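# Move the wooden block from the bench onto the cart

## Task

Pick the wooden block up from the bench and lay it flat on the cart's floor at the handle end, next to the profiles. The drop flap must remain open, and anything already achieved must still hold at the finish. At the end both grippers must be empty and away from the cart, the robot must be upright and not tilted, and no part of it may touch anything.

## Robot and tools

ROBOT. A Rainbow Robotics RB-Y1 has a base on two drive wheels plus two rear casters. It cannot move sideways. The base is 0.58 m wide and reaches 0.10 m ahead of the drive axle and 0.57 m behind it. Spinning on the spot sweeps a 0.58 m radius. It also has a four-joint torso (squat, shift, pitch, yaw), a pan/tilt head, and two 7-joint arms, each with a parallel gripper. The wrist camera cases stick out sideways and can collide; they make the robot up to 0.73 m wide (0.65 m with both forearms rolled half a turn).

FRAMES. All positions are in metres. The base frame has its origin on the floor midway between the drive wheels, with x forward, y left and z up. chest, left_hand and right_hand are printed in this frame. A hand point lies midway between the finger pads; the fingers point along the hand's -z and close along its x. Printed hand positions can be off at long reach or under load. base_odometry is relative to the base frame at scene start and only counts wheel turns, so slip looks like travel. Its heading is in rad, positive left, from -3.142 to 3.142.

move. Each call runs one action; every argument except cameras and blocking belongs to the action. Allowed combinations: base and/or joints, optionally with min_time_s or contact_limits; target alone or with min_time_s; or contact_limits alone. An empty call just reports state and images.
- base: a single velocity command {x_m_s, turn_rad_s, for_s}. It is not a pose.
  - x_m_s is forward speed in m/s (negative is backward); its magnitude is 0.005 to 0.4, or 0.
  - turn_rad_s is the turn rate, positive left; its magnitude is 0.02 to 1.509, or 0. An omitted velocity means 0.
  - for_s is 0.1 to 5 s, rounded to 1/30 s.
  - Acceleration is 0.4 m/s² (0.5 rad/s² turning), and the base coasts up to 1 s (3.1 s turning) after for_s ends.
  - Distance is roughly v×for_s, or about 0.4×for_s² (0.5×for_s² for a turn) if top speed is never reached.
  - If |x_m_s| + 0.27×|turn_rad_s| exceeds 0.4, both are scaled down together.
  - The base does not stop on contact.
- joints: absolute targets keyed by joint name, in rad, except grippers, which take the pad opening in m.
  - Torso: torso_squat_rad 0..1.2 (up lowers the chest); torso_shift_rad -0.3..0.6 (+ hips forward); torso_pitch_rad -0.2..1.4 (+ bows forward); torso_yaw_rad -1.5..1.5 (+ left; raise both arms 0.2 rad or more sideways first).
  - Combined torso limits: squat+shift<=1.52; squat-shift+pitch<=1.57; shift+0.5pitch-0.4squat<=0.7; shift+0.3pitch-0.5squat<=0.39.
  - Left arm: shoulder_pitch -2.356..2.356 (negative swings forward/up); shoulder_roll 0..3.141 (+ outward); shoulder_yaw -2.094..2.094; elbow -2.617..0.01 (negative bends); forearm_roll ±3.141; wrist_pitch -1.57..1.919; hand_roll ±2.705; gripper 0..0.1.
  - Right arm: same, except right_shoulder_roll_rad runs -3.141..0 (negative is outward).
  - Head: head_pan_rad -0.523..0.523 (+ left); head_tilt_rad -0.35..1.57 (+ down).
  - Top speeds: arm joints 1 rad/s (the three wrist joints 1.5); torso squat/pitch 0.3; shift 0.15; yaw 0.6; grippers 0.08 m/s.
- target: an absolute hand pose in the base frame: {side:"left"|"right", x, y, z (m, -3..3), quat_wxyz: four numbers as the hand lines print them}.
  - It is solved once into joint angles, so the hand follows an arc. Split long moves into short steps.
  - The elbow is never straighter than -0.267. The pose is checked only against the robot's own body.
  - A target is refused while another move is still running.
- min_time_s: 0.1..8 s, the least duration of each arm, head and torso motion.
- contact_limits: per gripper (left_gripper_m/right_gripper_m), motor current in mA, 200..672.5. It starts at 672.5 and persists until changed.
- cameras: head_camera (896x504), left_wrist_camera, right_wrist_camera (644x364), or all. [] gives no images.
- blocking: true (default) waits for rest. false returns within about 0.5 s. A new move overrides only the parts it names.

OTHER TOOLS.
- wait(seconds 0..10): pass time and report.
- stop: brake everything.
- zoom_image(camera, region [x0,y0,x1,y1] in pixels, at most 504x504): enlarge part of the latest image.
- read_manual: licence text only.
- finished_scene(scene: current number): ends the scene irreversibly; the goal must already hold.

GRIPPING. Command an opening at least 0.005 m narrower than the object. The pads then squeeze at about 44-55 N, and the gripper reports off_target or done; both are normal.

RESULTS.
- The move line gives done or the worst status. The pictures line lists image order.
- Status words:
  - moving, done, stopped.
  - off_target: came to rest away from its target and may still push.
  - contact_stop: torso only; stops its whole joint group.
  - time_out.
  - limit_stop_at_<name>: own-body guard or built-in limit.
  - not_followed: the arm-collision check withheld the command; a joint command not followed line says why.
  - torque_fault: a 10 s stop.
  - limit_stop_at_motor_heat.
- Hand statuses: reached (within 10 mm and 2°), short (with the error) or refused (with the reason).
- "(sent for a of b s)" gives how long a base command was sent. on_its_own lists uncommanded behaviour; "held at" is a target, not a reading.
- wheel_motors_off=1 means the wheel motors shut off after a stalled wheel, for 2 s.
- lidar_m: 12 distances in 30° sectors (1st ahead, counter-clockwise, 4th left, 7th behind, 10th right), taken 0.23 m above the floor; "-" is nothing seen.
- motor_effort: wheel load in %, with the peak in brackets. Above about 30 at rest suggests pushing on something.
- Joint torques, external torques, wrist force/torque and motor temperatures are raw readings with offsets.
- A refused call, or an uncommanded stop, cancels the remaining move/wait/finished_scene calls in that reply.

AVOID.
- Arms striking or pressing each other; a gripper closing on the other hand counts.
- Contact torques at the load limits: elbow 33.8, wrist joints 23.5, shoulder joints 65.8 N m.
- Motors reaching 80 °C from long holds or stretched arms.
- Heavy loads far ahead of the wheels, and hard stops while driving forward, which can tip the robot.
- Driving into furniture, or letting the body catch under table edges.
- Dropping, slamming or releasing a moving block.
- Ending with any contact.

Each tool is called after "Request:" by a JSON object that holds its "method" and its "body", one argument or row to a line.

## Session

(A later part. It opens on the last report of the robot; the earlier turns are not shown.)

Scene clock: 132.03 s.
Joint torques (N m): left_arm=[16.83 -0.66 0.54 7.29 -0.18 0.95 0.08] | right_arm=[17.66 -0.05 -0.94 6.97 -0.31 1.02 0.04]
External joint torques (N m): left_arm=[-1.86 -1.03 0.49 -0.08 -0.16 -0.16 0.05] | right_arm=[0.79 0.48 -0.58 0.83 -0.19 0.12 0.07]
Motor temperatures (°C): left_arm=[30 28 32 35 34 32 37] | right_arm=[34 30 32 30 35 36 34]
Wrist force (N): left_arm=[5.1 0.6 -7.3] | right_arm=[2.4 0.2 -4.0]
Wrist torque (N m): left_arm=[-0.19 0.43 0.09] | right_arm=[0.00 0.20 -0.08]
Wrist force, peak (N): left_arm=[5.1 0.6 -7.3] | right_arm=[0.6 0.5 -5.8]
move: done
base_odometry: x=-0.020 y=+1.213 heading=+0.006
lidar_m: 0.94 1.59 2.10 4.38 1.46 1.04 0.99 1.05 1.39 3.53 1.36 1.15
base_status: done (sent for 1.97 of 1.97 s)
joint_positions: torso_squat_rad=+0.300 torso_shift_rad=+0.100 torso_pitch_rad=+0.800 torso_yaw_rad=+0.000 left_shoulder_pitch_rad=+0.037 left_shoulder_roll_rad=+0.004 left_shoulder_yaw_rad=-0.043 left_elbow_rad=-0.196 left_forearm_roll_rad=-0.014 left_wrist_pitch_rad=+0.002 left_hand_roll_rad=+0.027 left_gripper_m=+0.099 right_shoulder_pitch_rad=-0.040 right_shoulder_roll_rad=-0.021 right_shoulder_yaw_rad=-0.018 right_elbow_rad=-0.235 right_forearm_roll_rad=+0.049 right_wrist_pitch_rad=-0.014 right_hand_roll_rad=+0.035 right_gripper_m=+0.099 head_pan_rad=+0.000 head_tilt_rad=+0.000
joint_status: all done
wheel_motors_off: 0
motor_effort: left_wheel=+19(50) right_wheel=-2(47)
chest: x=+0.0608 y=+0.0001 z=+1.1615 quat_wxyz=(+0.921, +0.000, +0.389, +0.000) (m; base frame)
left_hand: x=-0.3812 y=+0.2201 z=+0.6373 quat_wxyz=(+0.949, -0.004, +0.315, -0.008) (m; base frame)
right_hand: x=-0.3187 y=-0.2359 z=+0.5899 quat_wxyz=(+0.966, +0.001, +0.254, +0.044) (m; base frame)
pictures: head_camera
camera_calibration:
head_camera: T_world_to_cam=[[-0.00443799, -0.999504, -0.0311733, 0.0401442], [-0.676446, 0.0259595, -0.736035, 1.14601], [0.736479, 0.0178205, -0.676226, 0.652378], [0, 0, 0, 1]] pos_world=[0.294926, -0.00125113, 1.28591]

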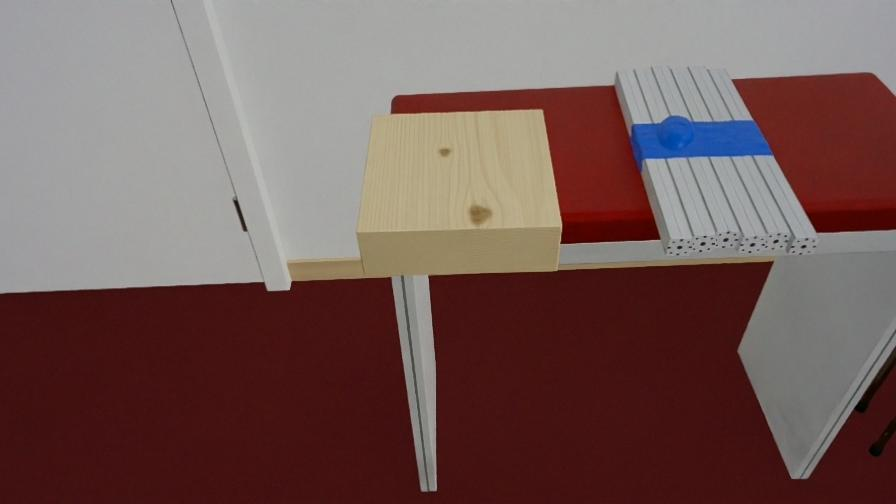

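Request:
{"method": "move", "body": {
  "target": {"side":"left","x":0.5,"y":0.24,"z":0.94,"quat_wxyz":[0.9976,-0.07,0,0]},
  "cameras": []
}}

Request:
{"method": "move", "body": {
  "target": {"side":"left","x":0.55,"y":0.19,"z":0.92,"quat_wxyz":[0.9976,-0.07,0,0]},
  "cameras": ["head_camera"]
}}

Scene clock: 139.30 s.
Joint torques (N m): left_arm=[-13.32 9.68 10.26 -1.68 -0.07 -0.81 -0.19] | right_arm=[17.55 -0.1 -0.7 7.14 -0.3 0.86 -0.09]
External joint torques (N m): left_arm=[1.86 -2.99 -0.05 0.59 -0.3 -0.54 -0.18] | right_arm=[0.69 0.43 -0.35 1 -0.18 -0.04 -0.07]
Motor temperatures (°C): left_arm=[31 28 32 36 34 32 37] | right_arm=[34 30 32 30 35 36 34]
Wrist force (N): left_arm=[1.5 1.9 -8.0] | right_arm=[1.9 1.1 -4.5]
Wrist torque (N m): left_arm=[-0.29 0.25 0.08] | right_arm=[-0.12 0.10 -0.05]
Wrist force, peak (N): left_arm=[2.6 1.3 -9.1] | right_arm=[1.9 0.7 -5.1]
move: done
base_odometry: x=-0.020 y=+1.213 heading=+0.006
lidar_m: 0.95 1.58 2.11 4.38 1.48 1.04 0.99 1.04 1.40 3.53 1.37 1.16
base_status: not commanded
joint_positions: torso_squat_rad=+0.300 torso_shift_rad=+0.100 torso_pitch_rad=+0.800 torso_yaw_rad=+0.000 left_shoulder_pitch_rad=-1.429 left_shoulder_roll_rad=+1.323 left_shoulder_yaw_rad=-0.538 left_elbow_rad=-1.759 left_forearm_roll_rad=+1.429 left_wrist_pitch_rad=+1.578 left_hand_roll_rad=+0.760 left_gripper_m=+0.099 right_shoulder_pitch_rad=-0.040 right_shoulder_roll_rad=-0.021 right_shoulder_yaw_rad=-0.018 right_elbow_rad=-0.235 right_forearm_roll_rad=+0.049 right_wrist_pitch_rad=-0.014 right_hand_roll_rad=+0.035 right_gripper_m=+0.099 head_pan_rad=+0.000 head_tilt_rad=+0.000
joint_status: all done
wheel_motors_off: 0
motor_effort: left_wheel=+18(24) right_wheel=-1(4)
chest: x=+0.0607 y=+0.0001 z=+1.1615 quat_wxyz=(+0.921, +0.000, +0.389, +0.000) (m; base frame)
left_hand: x=+0.4997 y=+0.2397 z=+0.9408 quat_wxyz=(+0.997, -0.071, -0.002, +0.000) (m; base frame)
left_hand_status: reached (checked arc, planned for 1.9 s): 1 mm and 0.2 deg off.
right_hand: x=-0.3187 y=-0.2359 z=+0.5898 quat_wxyz=(+0.966, +0.001, +0.254, +0.044) (m; base frame)
pictures: none
No camera images: "cameras" was empty.

Scene clock: 140.27 s.
Joint torques (N m): left_arm=[-17.47 9.18 10.22 -2.98 0.31 -0.28 -0.15] | right_arm=[17.54 0.23 -0.99 7.08 -0.15 1.01 -0.05]
External joint torques (N m): left_arm=[1.62 -1.33 0.63 0.54 0.08 -0.03 -0.15] | right_arm=[0.68 0.76 -0.64 0.94 -0.03 0.11 -0.02]
Motor temperatures (°C): left_arm=[31 28 32 36 34 32 37] | right_arm=[34 30 32 30 35 36 34]
Wrist force (N): left_arm=[0.9 2.2 -7.3] | right_arm=[2.0 0.9 -4.6]
Wrist torque (N m): left_arm=[-0.32 0.18 0.06] | right_arm=[-0.07 0.17 -0.05]
Wrist force, peak (N): left_arm=[0.3 3.3 -8.2] | right_arm=[2.2 0.6 -4.9]
move: done
base_odometry: x=-0.020 y=+1.213 heading=+0.006
lidar_m: 0.94 1.57 2.11 4.39 1.45 1.05 1.00 1.05 1.40 3.55 1.36 1.16
base_status: not commanded
joint_positions: torso_squat_rad=+0.300 torso_shift_rad=+0.100 torso_pitch_rad=+0.800 torso_yaw_rad=+0.000 left_shoulder_pitch_rad=-1.625 left_shoulder_roll_rad=+1.065 left_shoulder_yaw_rad=-0.643 left_elbow_rad=-1.465 left_forearm_roll_rad=+1.290 left_wrist_pitch_rad=+1.619 left_hand_roll_rad=+0.710 left_gripper_m=+0.099 right_shoulder_pitch_rad=-0.040 right_shoulder_roll_rad=-0.021 right_shoulder_yaw_rad=-0.018 right_elbow_rad=-0.235 right_forearm_roll_rad=+0.049 right_wrist_pitch_rad=-0.014 right_hand_roll_rad=+0.035 right_gripper_m=+0.099 head_pan_rad=+0.000 head_tilt_rad=+0.000
joint_status: all done
wheel_motors_off: 0
motor_effort: left_wheel=+17(20) right_wheel=+0(4)
chest: x=+0.0607 y=+0.0001 z=+1.1615 quat_wxyz=(+0.921, +0.000, +0.389, +0.000) (m; base frame)
left_hand: x=+0.5500 y=+0.1898 z=+0.9201 quat_wxyz=(+0.998, -0.070, +0.000, +0.000) (m; base frame)
left_hand_status: reached (checked arc, planned for 0.6 s): 0 mm and 0.1 deg off.
right_hand: x=-0.3187 y=-0.2359 z=+0.5898 quat_wxyz=(+0.966, +0.001, +0.254, +0.044) (m; base frame)
pictures: head_camera
camera_calibration:
head_camera: T_world_to_cam=[[-0.00450364, -0.999502, -0.0312465, 0.0402608], [-0.676292, 0.0260616, -0.736173, 1.14614], [0.73662, 0.0178163, -0.676072, 0.652279], [0, 0, 0, 1]] pos_world=[0.294826, -0.00125081, 1.286]

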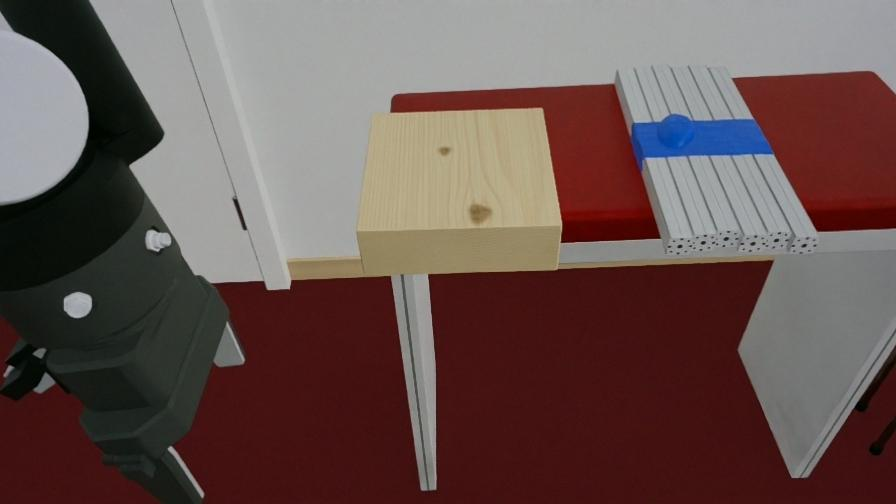

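Request:
{"method": "move", "body": {
  "joints": {"right_shoulder_pitch_rad":-1.429,"right_shoulder_roll_rad":-1.323,"right_shoulder_yaw_rad":0.538,"right_elbow_rad":-1.759,"right_forearm_roll_rad":-1.429,"right_wrist_pitch_rad":1.578,"right_hand_roll_rad":-0.76,"left_gripper_m":0.08,"right_gripper_m":0.08},
  "cameras": []
}}

Request:
{"method": "move", "body": {
  "target": {"side":"right","x":0.55,"y":-0.19,"z":0.92,"quat_wxyz":[0.9976,0.07,0,0]},
  "cameras": []
}}

Request:
{"method": "move", "body": {
  "base": {"x_m_s":0.2,"for_s":2.0}
}}

Scene clock: 143.93 s.
Joint torques (N m): left_arm=[-17.56 8.62 10.53 -3.19 0.3 -0.35 -0.09] | right_arm=[-14.72 -12.9 -8.56 -1.81 0.25 -0.27 0.28]
External joint torques (N m): left_arm=[1.52 -1.84 0.94 0.34 0.07 -0.1 -0.09] | right_arm=[0.11 0.16 1.29 0.36 0.23 -0.05 0.27]
Motor temperatures (°C): left_arm=[31 28 32 36 34 32 37] | right_arm=[34 30 32 30 35 36 34]
Wrist force (N): left_arm=[0.5 1.4 -7.8] | right_arm=[-0.9 -0.2 -5.1]
Wrist torque (N m): left_arm=[-0.27 0.08 0.13] | right_arm=[0.07 -0.01 -0.08]
Wrist force, peak (N): left_arm=[1.3 3.2 -8.5] | right_arm=[0.6 1.7 -6.4]
move: done
base_odometry: x=-0.020 y=+1.213 heading=+0.006
lidar_m: 0.95 1.59 2.10 4.38 1.45 1.05 0.99 1.04 1.41 3.52 1.39 1.15
base_status: not commanded
joint_positions: torso_squat_rad=+0.300 torso_shift_rad=+0.100 torso_pitch_rad=+0.800 torso_yaw_rad=+0.000 left_shoulder_pitch_rad=-1.625 left_shoulder_roll_rad=+1.065 left_shoulder_yaw_rad=-0.643 left_elbow_rad=-1.465 left_forearm_roll_rad=+1.290 left_wrist_pitch_rad=+1.620 left_hand_roll_rad=+0.710 left_gripper_m=+0.080 right_shoulder_pitch_rad=-1.429 right_shoulder_roll_rad=-1.323 right_shoulder_yaw_rad=+0.538 right_elbow_rad=-1.759 right_forearm_roll_rad=-1.429 right_wrist_pitch_rad=+1.578 right_hand_roll_rad=-0.760 right_gripper_m=+0.080 head_pan_rad=+0.000 head_tilt_rad=+0.000
joint_status: all done
wheel_motors_off: 0
motor_effort: left_wheel=+17(18) right_wheel=-3(8)
chest: x=+0.0607 y=+0.0001 z=+1.1615 quat_wxyz=(+0.921, +0.000, +0.389, +0.000) (m; base frame)
left_hand: x=+0.5500 y=+0.1900 z=+0.9202 quat_wxyz=(+0.998, -0.070, +0.000, +0.000) (m; base frame)
right_hand: x=+0.4998 y=-0.2394 z=+0.9411 quat_wxyz=(+0.997, +0.071, -0.002, +0.001) (m; base frame)
pictures: none
No camera images: "cameras" was empty.

Scene clock: 144.90 s.
Joint torques (N m): left_arm=[-17.75 8.49 10.27 -3.16 0.16 -0.3 -0.17] | right_arm=[-20 -11.78 -8.39 -3.07 -0.16 -0.09 0.04]
External joint torques (N m): left_arm=[1.33 -1.98 0.69 0.37 -0.07 -0.05 -0.16] | right_arm=[-1.29 -1.01 0.67 0.29 -0.19 0.11 0.04]
Motor temperatures (°C): left_arm=[31 28 32 36 34 32 37] | right_arm=[34 30 32 30 35 36 34]
Wrist force (N): left_arm=[1.2 2.0 -7.5] | right_arm=[-0.9 -0.2 -5.4]
Wrist torque (N m): left_arm=[-0.36 0.23 0.07] | right_arm=[0.03 0.01 -0.08]
Wrist force, peak (N): left_arm=[0.8 2.8 -7.9] | right_arm=[-1.6 -0.1 -5.7]
move: done
base_odometry: x=-0.020 y=+1.213 heading=+0.006
lidar_m: 0.95 1.57 2.12 4.38 1.46 1.04 0.99 1.04 1.39 3.53 1.37 1.16
base_status: not commanded
joint_positions: torso_squat_rad=+0.300 torso_shift_rad=+0.100 torso_pitch_rad=+0.800 torso_yaw_rad=+0.000 left_shoulder_pitch_rad=-1.625 left_shoulder_roll_rad=+1.065 left_shoulder_yaw_rad=-0.643 left_elbow_rad=-1.465 left_forearm_roll_rad=+1.290 left_wrist_pitch_rad=+1.620 left_hand_roll_rad=+0.710 left_gripper_m=+0.080 right_shoulder_pitch_rad=-1.624 right_shoulder_roll_rad=-1.065 right_shoulder_yaw_rad=+0.642 right_elbow_rad=-1.465 right_forearm_roll_rad=-1.290 right_wrist_pitch_rad=+1.620 right_hand_roll_rad=-0.710 right_gripper_m=+0.080 head_pan_rad=+0.000 head_tilt_rad=+0.000
joint_status: all done
wheel_motors_off: 0
motor_effort: left_wheel=+16(18) right_wheel=-7(8)
chest: x=+0.0607 y=+0.0001 z=+1.1615 quat_wxyz=(+0.921, +0.000, +0.389, +0.000) (m; base frame)
left_hand: x=+0.5500 y=+0.1900 z=+0.9201 quat_wxyz=(+0.998, -0.070, +0.000, +0.000) (m; base frame)
right_hand: x=+0.5499 y=-0.1898 z=+0.9199 quat_wxyz=(+0.998, +0.070, +0.000, +0.000) (m; base frame)
right_hand_status: reached (checked arc, planned for 0.6 s): 0 mm and 0.0 deg off.
pictures: none
No camera images: "cameras" was empty.

Scene clock: 147.73 s.
Joint torques (N m): left_arm=[-17.59 8.98 10.23 -3.21 0.09 -0.26 -0.13] | right_arm=[-19.78 -11.94 -8.35 -3.21 -0.13 0 0.23]
External joint torques (N m): left_arm=[1.48 -1.49 0.65 0.31 -0.15 0 -0.12] | right_arm=[-1.06 -1.17 0.71 0.16 -0.15 0.19 0.23]
Motor temperatures (°C): left_arm=[31 28 32 36 34 32 37] | right_arm=[34 30 32 30 35 36 34]
Wrist force (N): left_arm=[0.5 2.3 -7.6] | right_arm=[-1.3 0.4 -5.3]
Wrist torque (N m): left_arm=[-0.32 0.17 0.09] | right_arm=[-0.02 -0.06 -0.09]
Wrist force, peak (N): left_arm=[0.5 1.8 -8.5] | right_arm=[-0.9 0.4 -5.9]
move: done
base_odometry: x=+0.380 y=+1.215 heading=+0.006
lidar_m: 0.54 1.20 1.59 4.09 2.05 1.46 1.38 1.46 1.95 1.66 0.83 0.88
base_status: done (sent for 2 of 2 s)
joint_positions: torso_squat_rad=+0.300 torso_shift_rad=+0.100 torso_pitch_rad=+0.800 torso_yaw_rad=+0.000 left_shoulder_pitch_rad=-1.625 left_shoulder_roll_rad=+1.065 left_shoulder_yaw_rad=-0.643 left_elbow_rad=-1.465 left_forearm_roll_rad=+1.290 left_wrist_pitch_rad=+1.620 left_hand_roll_rad=+0.710 left_gripper_m=+0.080 right_shoulder_pitch_rad=-1.624 right_shoulder_roll_rad=-1.065 right_shoulder_yaw_rad=+0.642 right_elbow_rad=-1.465 right_forearm_roll_rad=-1.290 right_wrist_pitch_rad=+1.620 right_hand_roll_rad=-0.710 right_gripper_m=+0.080 head_pan_rad=+0.000 head_tilt_rad=+0.000
joint_status: not commanded
wheel_motors_off: 0
motor_effort: left_wheel=+0(42) right_wheel=+1(26)
chest: x=+0.0608 y=+0.0001 z=+1.1615 quat_wxyz=(+0.921, +0.000, +0.389, +0.000) (m; base frame)
left_hand: x=+0.5500 y=+0.1900 z=+0.9200 quat_wxyz=(+0.998, -0.070, +0.000, +0.000) (m; base frame)
right_hand: x=+0.5499 y=-0.1898 z=+0.9198 quat_wxyz=(+0.998, +0.070, +0.000, +0.000) (m; base frame)
pictures: head_camera, left_wrist_camera, right_wrist_camera
camera_calibration:
head_camera: T_world_to_cam=[[-0.00443931, -0.999504, -0.0311736, 0.040245], [-0.676395, 0.0259619, -0.736081, 1.14605], [0.736526, 0.017818, -0.676175, 0.652297], [0, 0, 0, 1]] pos_world=[0.294926, -0.00115112, 1.28591]
left_wrist_camera: T_world_to_cam=[[0.9996, 0.0256686, -0.0118583, -0.544354], [0.0277936, -0.81489, 0.578948, -0.364057], [0.00519756, -0.579046, -0.815278, 0.929758], [0, 0, 0, 1]] pos_world=[0.549422, 0.255679, 0.962327]
right_wrist_camera: T_world_to_cam=[[-0.999229, -0.0250698, -0.0302248, 0.571315], [-0.0384384, 0.781884, 0.622238, -0.375693], [0.00803291, 0.62292, -0.782245, 0.905579], [0, 0, 0, 1]] pos_world=[0.549159, -0.256032, 0.959423]

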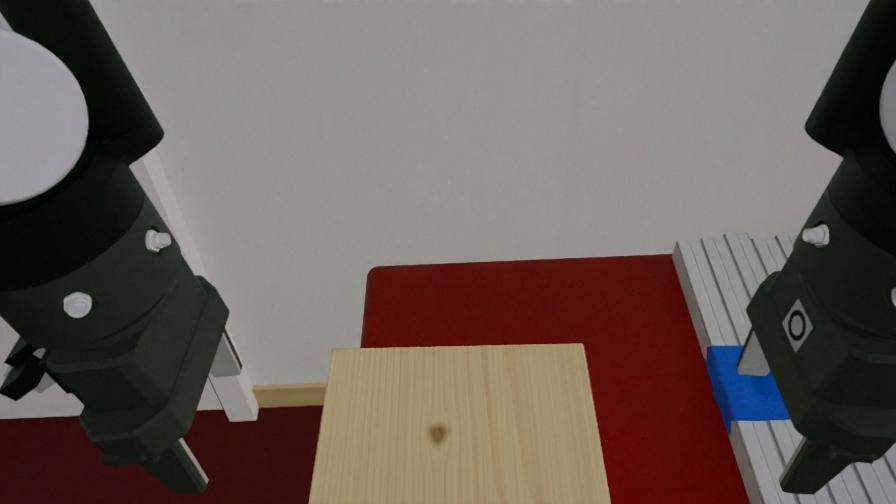

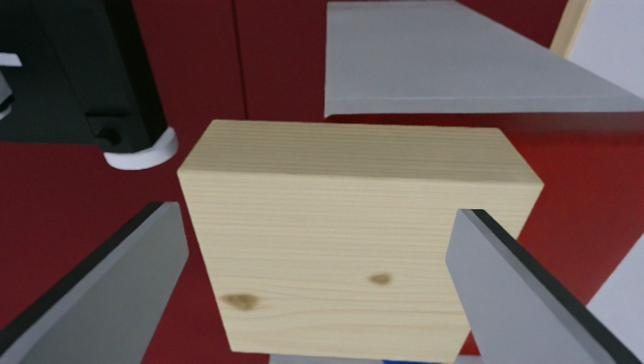

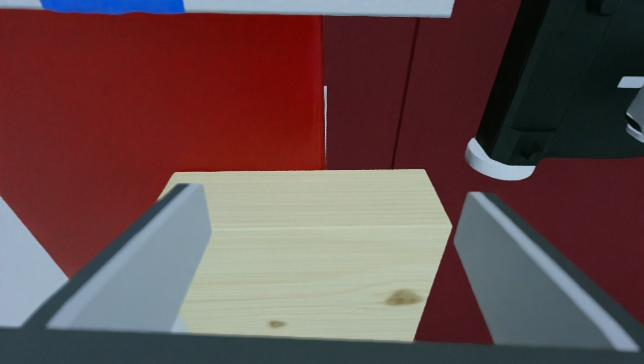

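Request:
{"method": "move", "body": {
  "base": {"x_m_s":0.05,"for_s":0.5},
  "cameras": []
}}

Request:
{"method": "move", "body": {
  "target": {"side":"left","x":0.55,"y":0.18,"z":0.79,"quat_wxyz":[0.9976,-0.07,0,0]},
  "cameras": []
}}

Request:
{"method": "move", "body": {
  "target": {"side":"right","x":0.55,"y":-0.16,"z":0.79,"quat_wxyz":[0.9976,0.07,0,0]}
}}

Scene clock: 156.67 s.
Joint torques (N m): left_arm=[-17.51 8.5 10.53 -3.16 0.25 -0.28 -0.18] | right_arm=[-19.3 -11.77 -7.8 -3.22 -0.14 -0.13 0.07]
External joint torques (N m): left_arm=[1.56 -1.97 0.94 0.36 0.01 -0.02 -0.18] | right_arm=[-0.58 -1 1.26 0.14 -0.17 0.07 0.07]
Motor temperatures (°C): left_arm=[31 28 32 35 34 32 37] | right_arm=[34 30 32 30 35 36 34]
Wrist force (N): left_arm=[0.7 1.5 -7.4] | right_arm=[-0.6 -0.1 -5.1]
Wrist torque (N m): left_arm=[-0.29 0.11 0.13] | right_arm=[0.04 0.02 -0.09]
Wrist force, peak (N): left_arm=[1.3 2.6 -8.1] | right_arm=[-1.0 -0.2 -5.6]
move: done
base_odometry: x=+0.405 y=+1.215 heading=+0.006
lidar_m: 0.52 1.18 1.56 3.99 2.09 1.50 1.41 1.49 1.99 1.57 0.82 0.89
base_status: done (sent for 0.5 of 0.5 s)
joint_positions: torso_squat_rad=+0.300 torso_shift_rad=+0.100 torso_pitch_rad=+0.800 torso_yaw_rad=+0.000 left_shoulder_pitch_rad=-1.625 left_shoulder_roll_rad=+1.065 left_shoulder_yaw_rad=-0.643 left_elbow_rad=-1.465 left_forearm_roll_rad=+1.290 left_wrist_pitch_rad=+1.620 left_hand_roll_rad=+0.710 left_gripper_m=+0.080 right_shoulder_pitch_rad=-1.624 right_shoulder_roll_rad=-1.065 right_shoulder_yaw_rad=+0.642 right_elbow_rad=-1.465 right_forearm_roll_rad=-1.290 right_wrist_pitch_rad=+1.620 right_hand_roll_rad=-0.710 right_gripper_m=+0.080 head_pan_rad=+0.000 head_tilt_rad=+0.000
joint_status: not commanded
wheel_motors_off: 0
motor_effort: left_wheel=+1(22) right_wheel=+0(22)
chest: x=+0.0607 y=+0.0001 z=+1.1615 quat_wxyz=(+0.921, +0.000, +0.389, +0.000) (m; base frame)
left_hand: x=+0.5500 y=+0.1900 z=+0.9200 quat_wxyz=(+0.998, -0.070, +0.000, +0.000) (m; base frame)
right_hand: x=+0.5499 y=-0.1898 z=+0.9199 quat_wxyz=(+0.998, +0.070, +0.000, +0.000) (m; base frame)
pictures: none
No camera images: "cameras" was empty.

Scene clock: 157.77 s.
Joint torques (N m): left_arm=[-18.33 8.34 9.55 -4.54 0.26 -0.18 -0.01] | right_arm=[-19.27 -11.63 -8.66 -3.66 -0.17 -0.21 0.15]
External joint torques (N m): left_arm=[0.84 -1.45 1.47 -0.05 0.02 0.05 -0.01] | right_arm=[-0.56 -0.86 0.4 -0.3 -0.19 -0.01 0.15]
Motor temperatures (°C): left_arm=[31 28 32 35 34 32 37] | right_arm=[34 30 32 30 35 36 34]
Wrist force (N): left_arm=[0.5 3.0 -7.8] | right_arm=[-0.3 0.0 -5.2]
Wrist torque (N m): left_arm=[-0.42 0.18 0.11] | right_arm=[-0.01 0.04 -0.07]
Wrist force, peak (N): left_arm=[0.2 2.8 -9.3] | right_arm=[-1.5 -0.4 -5.6]
move: done
base_odometry: x=+0.405 y=+1.215 heading=+0.006
lidar_m: 0.52 1.17 1.56 4.01 2.10 1.48 1.42 1.48 1.98 1.58 0.82 0.88
base_status: not commanded
joint_positions: torso_squat_rad=+0.300 torso_shift_rad=+0.100 torso_pitch_rad=+0.800 torso_yaw_rad=+0.000 left_shoulder_pitch_rad=-1.510 left_shoulder_roll_rad=+0.876 left_shoulder_yaw_rad=-0.740 left_elbow_rad=-1.191 left_forearm_roll_rad=+1.141 left_wrist_pitch_rad=+1.346 left_hand_roll_rad=+0.573 left_gripper_m=+0.080 right_shoulder_pitch_rad=-1.624 right_shoulder_roll_rad=-1.065 right_shoulder_yaw_rad=+0.642 right_elbow_rad=-1.465 right_forearm_roll_rad=-1.290 right_wrist_pitch_rad=+1.620 right_hand_roll_rad=-0.710 right_gripper_m=+0.080 head_pan_rad=+0.000 head_tilt_rad=+0.000
joint_status: all done
wheel_motors_off: 0
motor_effort: left_wheel=+1(2) right_wheel=-3(3)
chest: x=+0.0607 y=+0.0001 z=+1.1615 quat_wxyz=(+0.921, +0.000, +0.389, +0.000) (m; base frame)
left_hand: x=+0.5499 y=+0.1799 z=+0.7900 quat_wxyz=(+0.998, -0.070, +0.000, +0.000) (m; base frame)
left_hand_status: reached (checked arc, planned for 0.6 s): 0 mm and 0.0 deg off.
right_hand: x=+0.5499 y=-0.1899 z=+0.9198 quat_wxyz=(+0.998, +0.070, +0.000, +0.000) (m; base frame)
pictures: none
No camera images: "cameras" was empty.

Scene clock: 158.77 s.
Joint torques (N m): left_arm=[-17.89 8.12 9.58 -4.24 0.17 -0.31 -0.08] | right_arm=[-20.68 -10.77 -7.63 -4.49 -0.06 0.01 -0.06]
External joint torques (N m): left_arm=[1.27 -1.67 1.5 0.25 -0.08 -0.08 -0.07] | right_arm=[-1.51 -1.4 -0.13 -0.16 -0.08 0.19 -0.06]
Motor temperatures (°C): left_arm=[31 28 32 35 34 32 37] | right_arm=[34 30 32 30 35 36 34]
Wrist force (N): left_arm=[1.0 2.2 -7.1] | right_arm=[-0.9 0.2 -5.1]
Wrist torque (N m): left_arm=[-0.35 0.28 0.15] | right_arm=[0.00 -0.01 -0.05]
Wrist force, peak (N): left_arm=[0.7 2.5 -8.2] | right_arm=[-1.6 -0.4 -7.3]
move: done
base_odometry: x=+0.405 y=+1.215 heading=+0.006
lidar_m: 0.53 1.17 1.56 4.01 2.09 1.49 1.42 1.48 1.99 1.58 0.83 0.87
base_status: not commanded
joint_positions: torso_squat_rad=+0.300 torso_shift_rad=+0.100 torso_pitch_rad=+0.800 torso_yaw_rad=+0.000 left_shoulder_pitch_rad=-1.511 left_shoulder_roll_rad=+0.876 left_shoulder_yaw_rad=-0.740 left_elbow_rad=-1.191 left_forearm_roll_rad=+1.141 left_wrist_pitch_rad=+1.346 left_hand_roll_rad=+0.573 left_gripper_m=+0.080 right_shoulder_pitch_rad=-1.533 right_shoulder_roll_rad=-0.836 right_shoulder_yaw_rad=+0.756 right_elbow_rad=-1.186 right_forearm_roll_rad=-1.120 right_wrist_pitch_rad=+1.353 right_hand_roll_rad=-0.611 right_gripper_m=+0.080 head_pan_rad=+0.000 head_tilt_rad=+0.000
joint_status: all done
wheel_motors_off: 0
motor_effort: left_wheel=+1(2) right_wheel=+0(4)
chest: x=+0.0607 y=+0.0001 z=+1.1615 quat_wxyz=(+0.921, +0.000, +0.389, +0.000) (m; base frame)
left_hand: x=+0.5500 y=+0.1800 z=+0.7901 quat_wxyz=(+0.998, -0.070, +0.000, +0.000) (m; base frame)
right_hand: x=+0.5497 y=-0.1599 z=+0.7899 quat_wxyz=(+0.998, +0.070, +0.000, +0.000) (m; base frame)
right_hand_status: reached (checked arc, planned for 0.6 s): 0 mm and 0.0 deg off.
pictures: head_camera, left_wrist_camera, right_wrist_camera
camera_calibration:
head_camera: T_world_to_cam=[[-0.00443931, -0.999504, -0.0311736, 0.040145], [-0.676395, 0.0259619, -0.736081, 1.14605], [0.736526, 0.017818, -0.676175, 0.652299], [0, 0, 0, 1]] pos_world=[0.294926, -0.00125112, 1.28591]
left_wrist_camera: T_world_to_cam=[[0.999606, 0.0254528, -0.0118127, -0.545523], [0.027593, -0.815106, 0.578655, -0.296671], [0.00509977, -0.578753, -0.815487, 0.818161], [0, 0, 0, 1]] pos_world=[0.549322, 0.245579, 0.832426]
right_wrist_camera: T_world_to_cam=[[-0.999228, -0.0250156, -0.0302994, 0.568012], [-0.0384407, 0.782023, 0.622063, -0.318088], [0.00813354, 0.622748, -0.78238, 0.78522], [0, 0, 0, 1]] pos_world=[0.548959, -0.226033, 0.829422]

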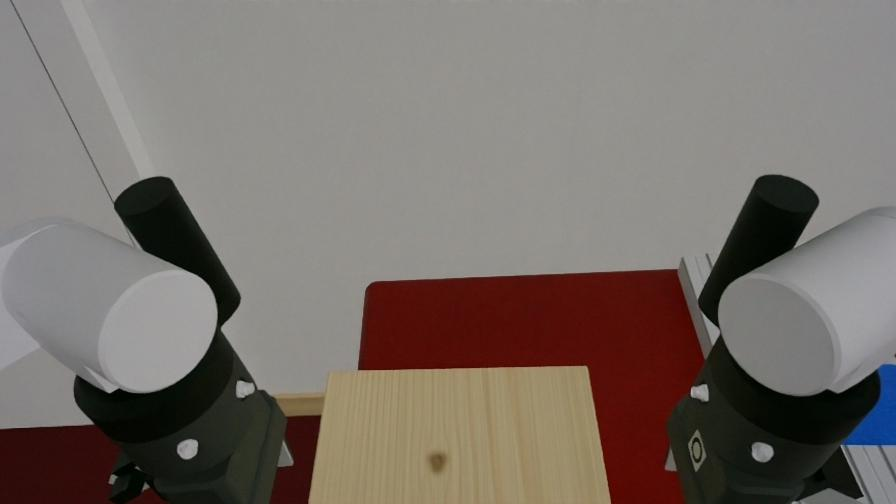

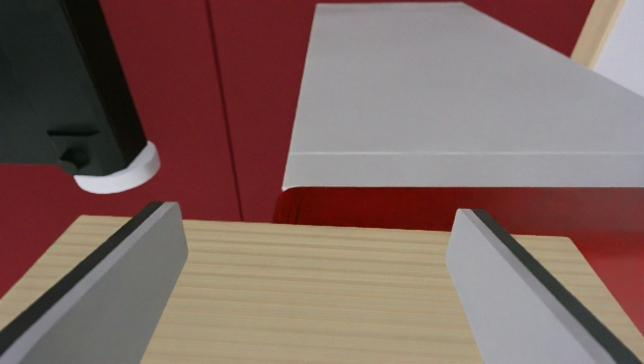

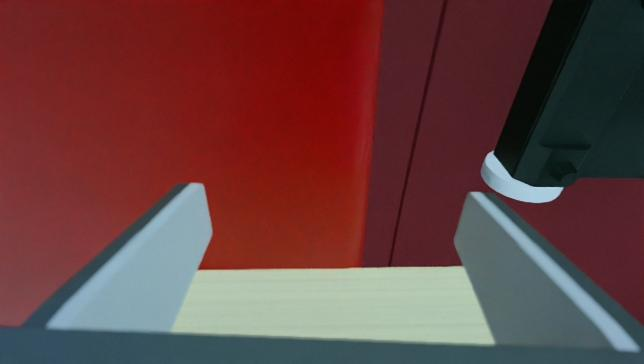

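Request:
{"method": "move", "body": {
  "target": {"side":"left","x":0.55,"y":0.155,"z":0.782,"quat_wxyz":[0.9976,-0.07,0,0]},
  "cameras": ["left_wrist_camera"]
}}

Request:
{"method": "move", "body": {
  "target": {"side":"right","x":0.55,"y":-0.135,"z":0.782,"quat_wxyz":[0.9976,0.07,0,0]},
  "cameras": ["right_wrist_camera"]
}}

Request:
{"method": "move", "body": {
  "target": {"side":"left","x":0.55,"y":0.142,"z":0.782,"quat_wxyz":[0.9976,-0.07,0,0]},
  "cameras": ["left_wrist_camera"]
}}

Request:
{"method": "move", "body": {
  "target": {"side":"right","x":0.55,"y":-0.127,"z":0.782,"quat_wxyz":[0.9976,0.07,0,0]},
  "cameras": ["right_wrist_camera","head_camera"]
}}

Scene clock: 163.27 s.
Joint torques (N m): left_arm=[-18.66 7.72 8.26 -3.88 0.07 -0.53 0.13] | right_arm=[-20.77 -10.36 -7.85 -4.64 -0.13 0.05 0.07]
External joint torques (N m): left_arm=[1.02 -1.09 0.47 0.82 -0.17 -0.29 0.13] | right_arm=[-1.59 -0.98 -0.36 -0.31 -0.15 0.23 0.07]
Motor temperatures (°C): left_arm=[31 28 32 36 34 32 37] | right_arm=[34 30 32 30 35 36 34]
Wrist force (N): left_arm=[1.0 2.5 -7.4] | right_arm=[-0.8 0.1 -5.6]
Wrist torque (N m): left_arm=[-0.38 0.19 0.09] | right_arm=[-0.05 0.00 -0.07]
Wrist force, peak (N): left_arm=[1.4 2.5 -8.3] | right_arm=[-0.4 0.2 -5.8]
move: done
base_odometry: x=+0.405 y=+1.215 heading=+0.006
lidar_m: 0.52 1.17 1.58 4.01 2.09 1.49 1.41 1.48 1.98 1.58 0.83 0.88
base_status: not commanded
joint_positions: torso_squat_rad=+0.300 torso_shift_rad=+0.100 torso_pitch_rad=+0.800 torso_yaw_rad=+0.000 left_shoulder_pitch_rad=-1.536 left_shoulder_roll_rad=+0.811 left_shoulder_yaw_rad=-0.764 left_elbow_rad=-1.154 left_forearm_roll_rad=+1.109 left_wrist_pitch_rad=+1.336 left_hand_roll_rad=+0.605 left_gripper_m=+0.080 right_shoulder_pitch_rad=-1.533 right_shoulder_roll_rad=-0.836 right_shoulder_yaw_rad=+0.756 right_elbow_rad=-1.186 right_forearm_roll_rad=-1.120 right_wrist_pitch_rad=+1.353 right_hand_roll_rad=-0.611 right_gripper_m=+0.080 head_pan_rad=+0.000 head_tilt_rad=+0.000
joint_status: all done
wheel_motors_off: 0
motor_effort: left_wheel=+1(2) right_wheel=+0(2)
chest: x=+0.0607 y=+0.0001 z=+1.1615 quat_wxyz=(+0.921, +0.000, +0.389, +0.000) (m; base frame)
left_hand: x=+0.5500 y=+0.1548 z=+0.7821 quat_wxyz=(+0.998, -0.070, +0.000, +0.000) (m; base frame)
left_hand_status: reached (checked arc, planned for 0.3 s): 0 mm and 0.0 deg off.
right_hand: x=+0.5497 y=-0.1599 z=+0.7899 quat_wxyz=(+0.998, +0.070, +0.000, +0.000) (m; base frame)
pictures: left_wrist_camera
camera_calibration:
left_wrist_camera: T_world_to_cam=[[0.999608, 0.0252132, -0.0121453, -0.544753], [0.0275885, -0.814904, 0.578939, -0.312781], [0.00469971, -0.579048, -0.81528, 0.797225], [0, 0, 0, 1]] pos_world=[0.549422, 0.22048, 0.824427]

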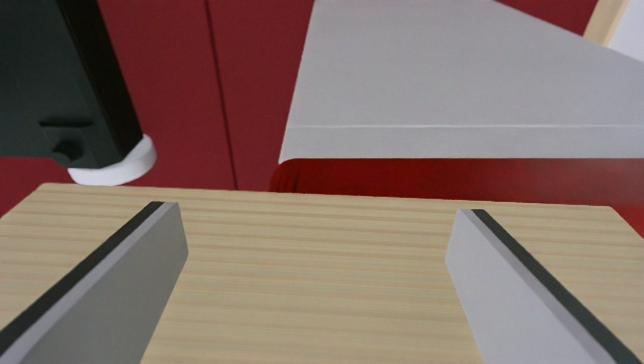

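Scene clock: 163.90 s.
Joint torques (N m): left_arm=[-18.53 7.74 8.7 -4.12 0.18 -0.51 0.12] | right_arm=[-21.34 -8.79 -6.73 -4.54 -0.03 -0.03 -0.14]
External joint torques (N m): left_arm=[1.15 -1.07 0.92 0.58 -0.06 -0.27 0.12] | right_arm=[-1.63 -0.38 0.44 -0.02 -0.05 0.15 -0.14]
Motor temperatures (°C): left_arm=[31 28 32 36 34 32 37] | right_arm=[34 30 32 30 35 36 34]
Wrist force (N): left_arm=[0.0 2.1 -7.5] | right_arm=[-0.8 -0.5 -5.1]
Wrist torque (N m): left_arm=[-0.36 0.08 0.13] | right_arm=[0.07 -0.01 -0.11]
Wrist force, peak (N): left_arm=[1.2 2.5 -8.3] | right_arm=[-1.5 1.3 -5.9]
move: done
base_odometry: x=+0.405 y=+1.215 heading=+0.006
lidar_m: 0.53 1.18 1.54 4.00 2.09 1.48 1.42 1.48 2.00 1.59 0.81 0.88
base_status: not commanded
joint_positions: torso_squat_rad=+0.300 torso_shift_rad=+0.100 torso_pitch_rad=+0.800 torso_yaw_rad=+0.000 left_shoulder_pitch_rad=-1.536 left_shoulder_roll_rad=+0.811 left_shoulder_yaw_rad=-0.764 left_elbow_rad=-1.154 left_forearm_roll_rad=+1.109 left_wrist_pitch_rad=+1.336 left_hand_roll_rad=+0.605 left_gripper_m=+0.080 right_shoulder_pitch_rad=-1.560 right_shoulder_roll_rad=-0.769 right_shoulder_yaw_rad=+0.779 right_elbow_rad=-1.139 right_forearm_roll_rad=-1.090 right_wrist_pitch_rad=+1.340 right_hand_roll_rad=-0.637 right_gripper_m=+0.080 head_pan_rad=+0.000 head_tilt_rad=+0.000
joint_status: all done
wheel_motors_off: 0
motor_effort: left_wheel=+1(1) right_wheel=-1(3)
chest: x=+0.0607 y=+0.0001 z=+1.1615 quat_wxyz=(+0.921, +0.000, +0.389, +0.000) (m; base frame)
left_hand: x=+0.5500 y=+0.1549 z=+0.7822 quat_wxyz=(+0.998, -0.070, +0.000, +0.000) (m; base frame)
right_hand: x=+0.5498 y=-0.1349 z=+0.7819 quat_wxyz=(+0.998, +0.070, +0.000, +0.000) (m; base frame)
right_hand_status: reached (checked arc, planned for 0.3 s): 0 mm and 0.0 deg off.
pictures: right_wrist_camera
camera_calibration:
right_wrist_camera: T_world_to_cam=[[-0.999234, -0.0251193, -0.0300028, 0.568235], [-0.0383378, 0.781969, 0.622138, -0.332849], [0.00783361, 0.622811, -0.782333, 0.763609], [0, 0, 0, 1]] pos_world=[0.549058, -0.201033, 0.821523]

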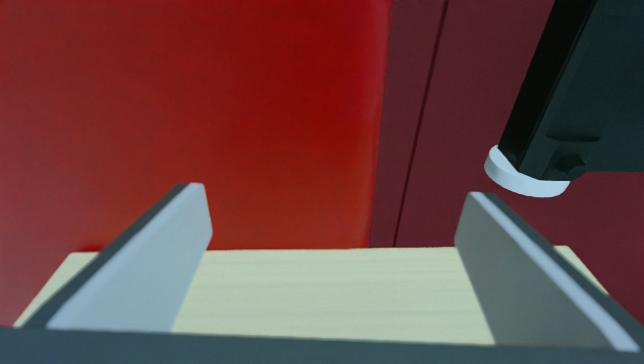

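Scene clock: 164.70 s.
Joint torques (N m): left_arm=[-19.55 4.97 8.38 -5.33 1.04 -1.19 0.01] | right_arm=[-20.9 -8.44 -6.57 -4.9 0.03 -0.21 -0.2]
External joint torques (N m): left_arm=[0.38 -3.4 0.67 -0.54 0.8 -0.95 0.01] | right_arm=[-1.19 -0.04 0.6 -0.38 0 -0.02 -0.2]
Motor temperatures (°C): left_arm=[31 28 32 36 34 32 37] | right_arm=[34 30 32 30 35 36 34]
Wrist force (N): left_arm=[0.8 6.4 -6.5] | right_arm=[-0.3 -0.2 -5.1]
Wrist torque (N m): left_arm=[-0.24 0.26 -0.06] | right_arm=[0.01 0.05 -0.08]
Wrist force, peak (N): left_arm=[5.2 15.3 -4.1] | right_arm=[-0.7 0.3 -5.5]
move: done
base_odometry: x=+0.405 y=+1.215 heading=+0.006
lidar_m: 0.53 1.17 1.55 4.01 2.10 1.49 1.43 1.49 1.98 1.58 0.82 0.88
base_status: not commanded
joint_positions: torso_squat_rad=+0.300 torso_shift_rad=+0.100 torso_pitch_rad=+0.800 torso_yaw_rad=+0.000 left_shoulder_pitch_rad=-1.551 left_shoulder_roll_rad=+0.786 left_shoulder_yaw_rad=-0.773 left_elbow_rad=-1.146 left_forearm_roll_rad=+1.096 left_wrist_pitch_rad=+1.340 left_hand_roll_rad=+0.627 left_gripper_m=+0.080 right_shoulder_pitch_rad=-1.560 right_shoulder_roll_rad=-0.769 right_shoulder_yaw_rad=+0.779 right_elbow_rad=-1.138 right_forearm_roll_rad=-1.090 right_wrist_pitch_rad=+1.340 right_hand_roll_rad=-0.637 right_gripper_m=+0.080 head_pan_rad=+0.000 head_tilt_rad=+0.000
joint_status: all done
wheel_motors_off: 0
motor_effort: left_wheel=+1(5) right_wheel=+1(8)
chest: x=+0.0607 y=+0.0001 z=+1.1615 quat_wxyz=(+0.921, +0.000, +0.389, +0.000) (m; base frame)
left_hand: x=+0.5499 y=+0.1426 z=+0.7823 quat_wxyz=(+0.998, -0.070, +0.000, +0.000) (m; base frame)
left_hand_status: reached (checked arc, planned for 0.2 s): 1 mm and 0.0 deg off.
right_hand: x=+0.5499 y=-0.1349 z=+0.7820 quat_wxyz=(+0.998, +0.070, +0.000, +0.000) (m; base frame)
pictures: left_wrist_camera
camera_calibration:
left_wrist_camera: T_world_to_cam=[[0.999598, 0.0256996, -0.0119826, -0.544573], [0.0278941, -0.815259, 0.578424, -0.322504], [0.00509629, -0.578525, -0.815649, 0.7903], [0, 0, 0, 1]] pos_world=[0.549322, 0.208279, 0.824626]

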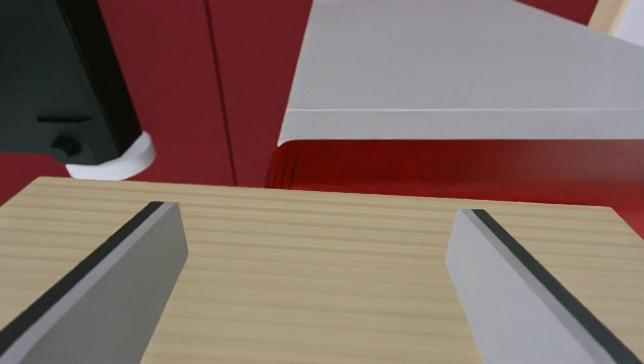

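Scene clock: 165.43 s.
Joint torques (N m): left_arm=[-19.63 4.76 8.67 -5.6 0.99 -1.16 0.07] | right_arm=[-21.1 -8.16 -6.49 -4.51 0.12 -0.08 -0.11]
External joint torques (N m): left_arm=[0.29 -3.6 0.96 -0.81 0.75 -0.92 0.07] | right_arm=[-1.23 -0.03 0.63 0.06 0.1 0.1 -0.11]
Motor temperatures (°C): left_arm=[31 28 32 36 34 32 37] | right_arm=[34 30 32 30 35 36 34]
Wrist force (N): left_arm=[1.0 5.7 -7.4] | right_arm=[-0.9 0.2 -5.2]
Wrist torque (N m): left_arm=[-0.31 0.37 -0.09] | right_arm=[-0.02 -0.05 -0.06]
Wrist force, peak (N): left_arm=[0.4 6.2 -8.0] | right_arm=[-1.6 0.7 -5.5]
move: done
base_odometry: x=+0.405 y=+1.215 heading=+0.006
lidar_m: 0.51 1.18 1.55 4.02 2.09 1.49 1.41 1.49 2.00 1.57 0.84 0.89
base_status: not commanded
joint_positions: torso_squat_rad=+0.300 torso_shift_rad=+0.100 torso_pitch_rad=+0.800 torso_yaw_rad=+0.000 left_shoulder_pitch_rad=-1.551 left_shoulder_roll_rad=+0.785 left_shoulder_yaw_rad=-0.773 left_elbow_rad=-1.146 left_forearm_roll_rad=+1.096 left_wrist_pitch_rad=+1.339 left_hand_roll_rad=+0.627 left_gripper_m=+0.080 right_shoulder_pitch_rad=-1.570 right_shoulder_roll_rad=-0.752 right_shoulder_yaw_rad=+0.784 right_elbow_rad=-1.131 right_forearm_roll_rad=-1.082 right_wrist_pitch_rad=+1.342 right_hand_roll_rad=-0.649 right_gripper_m=+0.080 head_pan_rad=+0.000 head_tilt_rad=+0.000
joint_status: all done
wheel_motors_off: 0
motor_effort: left_wheel=+2(4) right_wheel=-3(4)
chest: x=+0.0607 y=+0.0001 z=+1.1615 quat_wxyz=(+0.921, +0.000, +0.389, +0.000) (m; base frame)
left_hand: x=+0.5499 y=+0.1426 z=+0.7823 quat_wxyz=(+0.998, -0.070, +0.000, +0.000) (m; base frame)
right_hand: x=+0.5499 y=-0.1270 z=+0.7821 quat_wxyz=(+0.998, +0.070, +0.000, +0.000) (m; base frame)
right_hand_status: reached (checked arc, planned for 0.2 s): 0 mm and 0.0 deg off.
pictures: head_camera, right_wrist_camera
camera_calibration:
head_camera: T_world_to_cam=[[-0.0043638, -0.999502, -0.0312453, 0.0403178], [-0.676344, 0.0259649, -0.736128, 1.14617], [0.736573, 0.0179202, -0.67612, 0.65228], [0, 0, 0, 1]] pos_world=[0.294927, -0.00115136, 1.286]
right_wrist_camera: T_world_to_cam=[[-0.999229, -0.0251347, -0.030146, 0.568547], [-0.0384394, 0.781931, 0.622179, -0.338996], [0.00793382, 0.622859, -0.782294, 0.758751], [0, 0, 0, 1]] pos_world=[0.549058, -0.193233, 0.821623]

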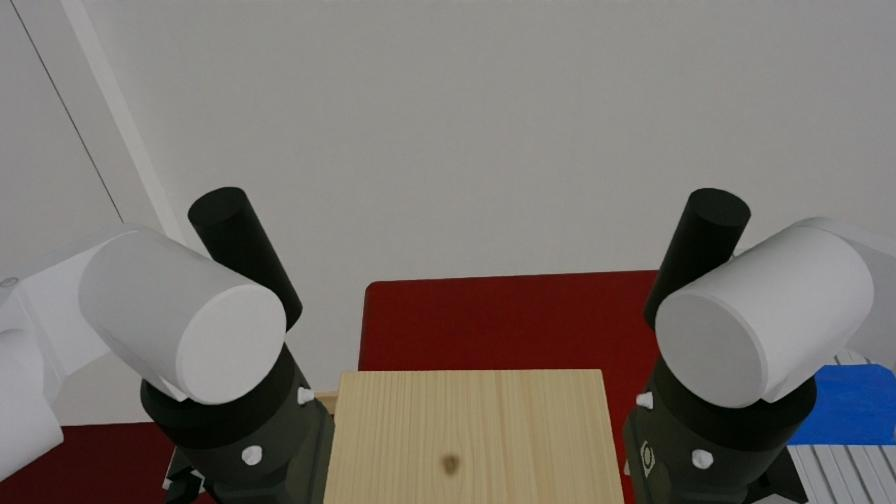

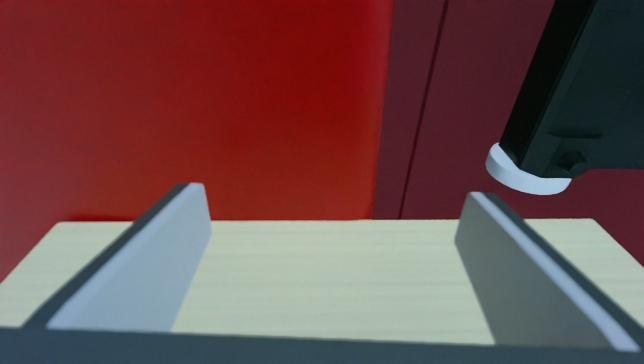

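Request:
{"method": "move", "body": {
  "target": {"side":"right","x":0.55,"y":-0.117,"z":0.782,"quat_wxyz":[0.9976,0.07,0,0]},
  "cameras": ["right_wrist_camera"]
}}

Request:
{"method": "move", "body": {
  "target": {"side":"left","x":0.55,"y":0.132,"z":0.782,"quat_wxyz":[0.9976,-0.07,0,0]},
  "cameras": []
}}

Scene clock: 169.37 s.
Joint torques (N m): left_arm=[-19.35 4.86 8.72 -5.54 0.83 -1.03 -0.04] | right_arm=[-21.55 -7.69 -6.06 -4.48 0.17 -0.09 0.01]
External joint torques (N m): left_arm=[0.57 -3.51 1.01 -0.75 0.59 -0.79 -0.03] | right_arm=[-1.47 0.08 0.97 0.15 0.14 0.1 0.01]
Motor temperatures (°C): left_arm=[31 28 32 36 34 32 37] | right_arm=[35 30 32 30 35 36 34]
Wrist force (N): left_arm=[0.1 5.7 -7.1] | right_arm=[-0.5 0.6 -5.3]
Wrist torque (N m): left_arm=[-0.25 0.25 -0.04] | right_arm=[-0.07 0.03 -0.07]
Wrist force, peak (N): left_arm=[0.1 7.4 -7.2] | right_arm=[-0.6 -0.4 -6.0]
move: done
base_odometry: x=+0.405 y=+1.215 heading=+0.006
lidar_m: 0.52 1.17 1.55 4.00 2.07 1.48 1.40 1.48 1.98 1.59 0.81 0.87
base_status: not commanded
joint_positions: torso_squat_rad=+0.300 torso_shift_rad=+0.100 torso_pitch_rad=+0.800 torso_yaw_rad=+0.000 left_shoulder_pitch_rad=-1.551 left_shoulder_roll_rad=+0.785 left_shoulder_yaw_rad=-0.773 left_elbow_rad=-1.146 left_forearm_roll_rad=+1.096 left_wrist_pitch_rad=+1.339 left_hand_roll_rad=+0.627 left_gripper_m=+0.080 right_shoulder_pitch_rad=-1.582 right_shoulder_roll_rad=-0.729 right_shoulder_yaw_rad=+0.791 right_elbow_rad=-1.121 right_forearm_roll_rad=-1.073 right_wrist_pitch_rad=+1.344 right_hand_roll_rad=-0.664 right_gripper_m=+0.080 head_pan_rad=+0.000 head_tilt_rad=+0.000
joint_status: all done
wheel_motors_off: 0
motor_effort: left_wheel=+3(3) right_wheel=-1(4)
chest: x=+0.0607 y=+0.0001 z=+1.1615 quat_wxyz=(+0.921, +0.000, +0.389, +0.000) (m; base frame)
left_hand: x=+0.5499 y=+0.1426 z=+0.7823 quat_wxyz=(+0.998, -0.070, +0.000, +0.000) (m; base frame)
right_hand: x=+0.5498 y=-0.1171 z=+0.7821 quat_wxyz=(+0.998, +0.070, +0.000, +0.000) (m; base frame)
right_hand_status: reached (checked arc, planned for 0.2 s): 0 mm and 0.0 deg off.
pictures: right_wrist_camera
camera_calibration:
right_wrist_camera: T_world_to_cam=[[-0.999226, -0.0252094, -0.0302115, 0.56874], [-0.0385398, 0.781841, 0.622285, -0.34693], [0.00793315, 0.622968, -0.782207, 0.75255], [0, 0, 0, 1]] pos_world=[0.548959, -0.183233, 0.821723]

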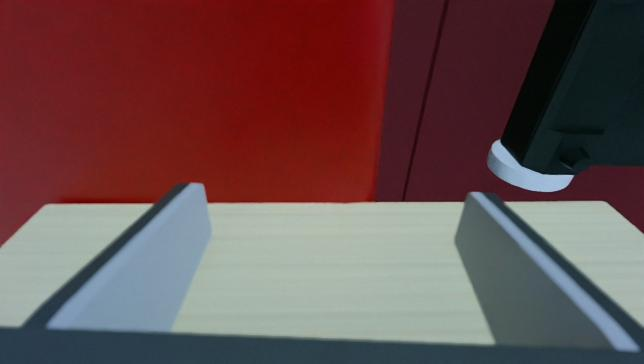

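Scene clock: 170.13 s.
Joint torques (N m): left_arm=[-22.02 -3.26 9.45 -9.05 3.85 -3.62 0.3] | right_arm=[-21.79 -2.43 -6.76 -7.43 -1.68 -2.33 -0.52]
External joint torques (N m): left_arm=[-1.9 -11.3 1.82 -4.21 3.61 -3.38 0.3] | right_arm=[-1.71 5.37 0.27 -2.81 -1.71 -2.15 -0.52]
Motor temperatures (°C): left_arm=[31 28 32 36 34 32 37] | right_arm=[35 30 32 30 35 36 34]
Wrist force (N): left_arm=[0.5 20.8 -3.0] | right_arm=[-2.4 -12.0 0.6]
Wrist torque (N m): left_arm=[0.11 0.38 -0.37] | right_arm=[0.28 0.27 0.50]
Wrist force, peak (N): left_arm=[-0.2 26.4 0.0] | right_arm=[-2.7 -15.1 1.0]
move: done
base_odometry: x=+0.405 y=+1.215 heading=+0.006
lidar_m: 0.52 1.17 1.57 4.01 2.09 1.48 1.42 1.47 1.99 1.57 0.81 0.88
base_status: not commanded
joint_positions: torso_squat_rad=+0.300 torso_shift_rad=+0.100 torso_pitch_rad=+0.800 torso_yaw_rad=+0.000 left_shoulder_pitch_rad=-1.563 left_shoulder_roll_rad=+0.765 left_shoulder_yaw_rad=-0.781 left_elbow_rad=-1.136 left_forearm_roll_rad=+1.086 left_wrist_pitch_rad=+1.342 left_hand_roll_rad=+0.642 left_gripper_m=+0.080 right_shoulder_pitch_rad=-1.582 right_shoulder_roll_rad=-0.730 right_shoulder_yaw_rad=+0.791 right_elbow_rad=-1.120 right_forearm_roll_rad=-1.073 right_wrist_pitch_rad=+1.344 right_hand_roll_rad=-0.664 right_gripper_m=+0.080 head_pan_rad=+0.000 head_tilt_rad=+0.000
joint_status: all done
wheel_motors_off: 0
motor_effort: left_wheel=+4(6) right_wheel=-1(7)
chest: x=+0.0607 y=+0.0001 z=+1.1615 quat_wxyz=(+0.921, +0.000, +0.389, +0.000) (m; base frame)
left_hand: x=+0.5500 y=+0.1343 z=+0.7820 quat_wxyz=(+0.998, -0.068, +0.000, +0.001) (m; base frame)
left_hand_status: reached (checked arc, planned for 0.2 s): 2 mm and 0.2 deg off.
right_hand: x=+0.5500 y=-0.1181 z=+0.7821 quat_wxyz=(+0.998, +0.069, +0.000, +0.000) (m; base frame)
pictures: none
No camera images: "cameras" was empty.

Request:
{"method": "move", "body": {
  "joints": {"left_shoulder_pitch_rad":-1.573,"left_shoulder_roll_rad":0.747,"left_shoulder_yaw_rad":-0.788,"left_elbow_rad":-1.128,"left_forearm_roll_rad":1.078,"left_wrist_pitch_rad":1.345,"left_hand_roll_rad":0.655,"right_shoulder_pitch_rad":-1.588,"right_shoulder_roll_rad":-0.718,"right_shoulder_yaw_rad":0.795,"right_elbow_rad":-1.116,"right_forearm_roll_rad":-1.068,"right_wrist_pitch_rad":1.3455,"right_hand_roll_rad":-0.672},
  "min_time_s": 1
}}

Scene clock: 174.90 s.
Joint torques (N m): left_arm=[-27.95 -16.55 12.38 -14.24 8.15 -8.32 2.37] | right_arm=[-27.85 13.94 -7.59 -12.23 -4.98 -5.6 -1.98]
External joint torques (N m): left_arm=[-7.72 -24.42 4.81 -9.4 7.93 -8.09 2.37] | right_arm=[-7.72 21.65 -0.6 -7.61 -5.01 -5.42 -1.99]
Motor temperatures (°C): left_arm=[31 28 32 36 34 33 37] | right_arm=[35 30 32 30 35 36 34]
Wrist force (N): left_arm=[-3.8 43.4 4.4] | right_arm=[-4.9 -34.4 7.8]
Wrist torque (N m): left_arm=[0.63 0.69 -1.85] | right_arm=[0.65 0.47 1.58]
Wrist force, peak (N): left_arm=[-3.3 44.6 2.7] | right_arm=[-4.7 -34.9 7.0]
move: done
base_odometry: x=+0.405 y=+1.215 heading=+0.006
lidar_m: 0.51 1.17 1.55 4.02 2.09 1.49 1.42 1.49 1.99 1.58 0.82 0.89
base_status: not commanded
joint_positions: torso_squat_rad=+0.300 torso_shift_rad=+0.100 torso_pitch_rad=+0.799 torso_yaw_rad=+0.000 left_shoulder_pitch_rad=-1.571 left_shoulder_roll_rad=+0.753 left_shoulder_yaw_rad=-0.789 left_elbow_rad=-1.126 left_forearm_roll_rad=+1.076 left_wrist_pitch_rad=+1.347 left_hand_roll_rad=+0.654 left_gripper_m=+0.080 right_shoulder_pitch_rad=-1.586 right_shoulder_roll_rad=-0.723 right_shoulder_yaw_rad=+0.795 right_elbow_rad=-1.114 right_forearm_roll_rad=-1.067 right_wrist_pitch_rad=+1.347 right_hand_roll_rad=-0.672 right_gripper_m=+0.080 head_pan_rad=+0.000 head_tilt_rad=+0.000
joint_status: all done
wheel_motors_off: 0
motor_effort: left_wheel=+4(5) right_wheel=-1(2)
chest: x=+0.0605 y=+0.0001 z=+1.1616 quat_wxyz=(+0.921, +0.000, +0.389, +0.000) (m; base frame)
left_hand: x=+0.5495 y=+0.1317 z=+0.7808 quat_wxyz=(+0.998, -0.063, +0.001, +0.003) (m; base frame)
right_hand: x=+0.5495 y=-0.1167 z=+0.7815 quat_wxyz=(+0.998, +0.066, +0.000, -0.002) (m; base frame)
pictures: head_camera, left_wrist_camera, right_wrist_camera
camera_calibration:
head_camera: T_world_to_cam=[[-0.00427926, -0.999505, -0.0311713, 0.0402018], [-0.67603, 0.0258609, -0.73642, 1.14632], [0.736861, 0.0179214, -0.675806, 0.65222], [0, 0, 0, 1]] pos_world=[0.294527, -0.00115168, 1.2862]
left_wrist_camera: T_world_to_cam=[[0.999387, 0.0317746, -0.0146888, -0.542441], [0.0345003, -0.82301, 0.566978, -0.32417], [0.00592643, -0.567137, -0.823602, 0.787007], [0, 0, 0, 1]] pos_world=[0.548629, 0.196781, 0.82401]
right_wrist_camera: T_world_to_cam=[[-0.999371, -0.0209947, -0.028591, 0.567763], [-0.0341553, 0.787076, 0.615909, -0.343651], [0.00957249, 0.616498, -0.787298, 0.754022], [0, 0, 0, 1]] pos_world=[0.54845, -0.182454, 0.821531]

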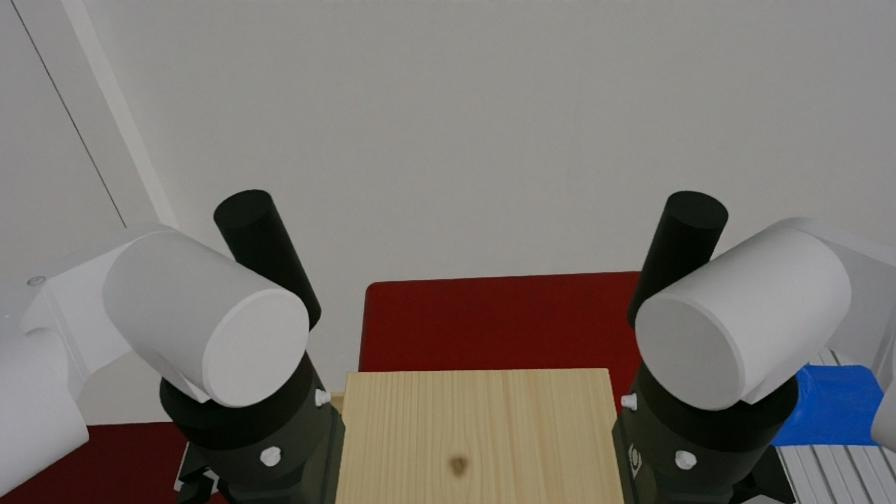

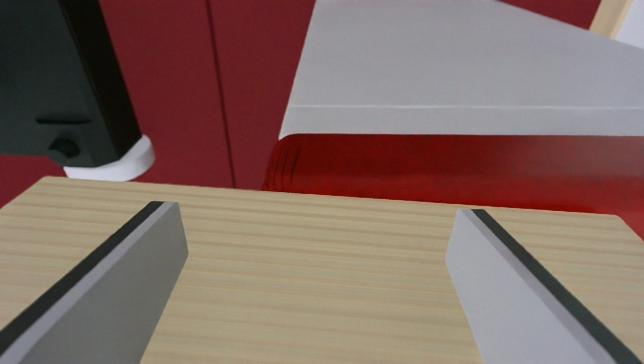

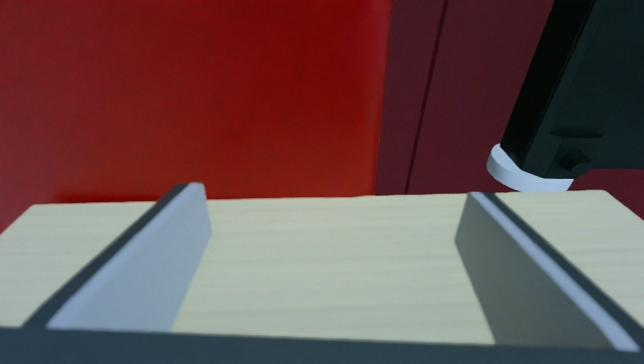

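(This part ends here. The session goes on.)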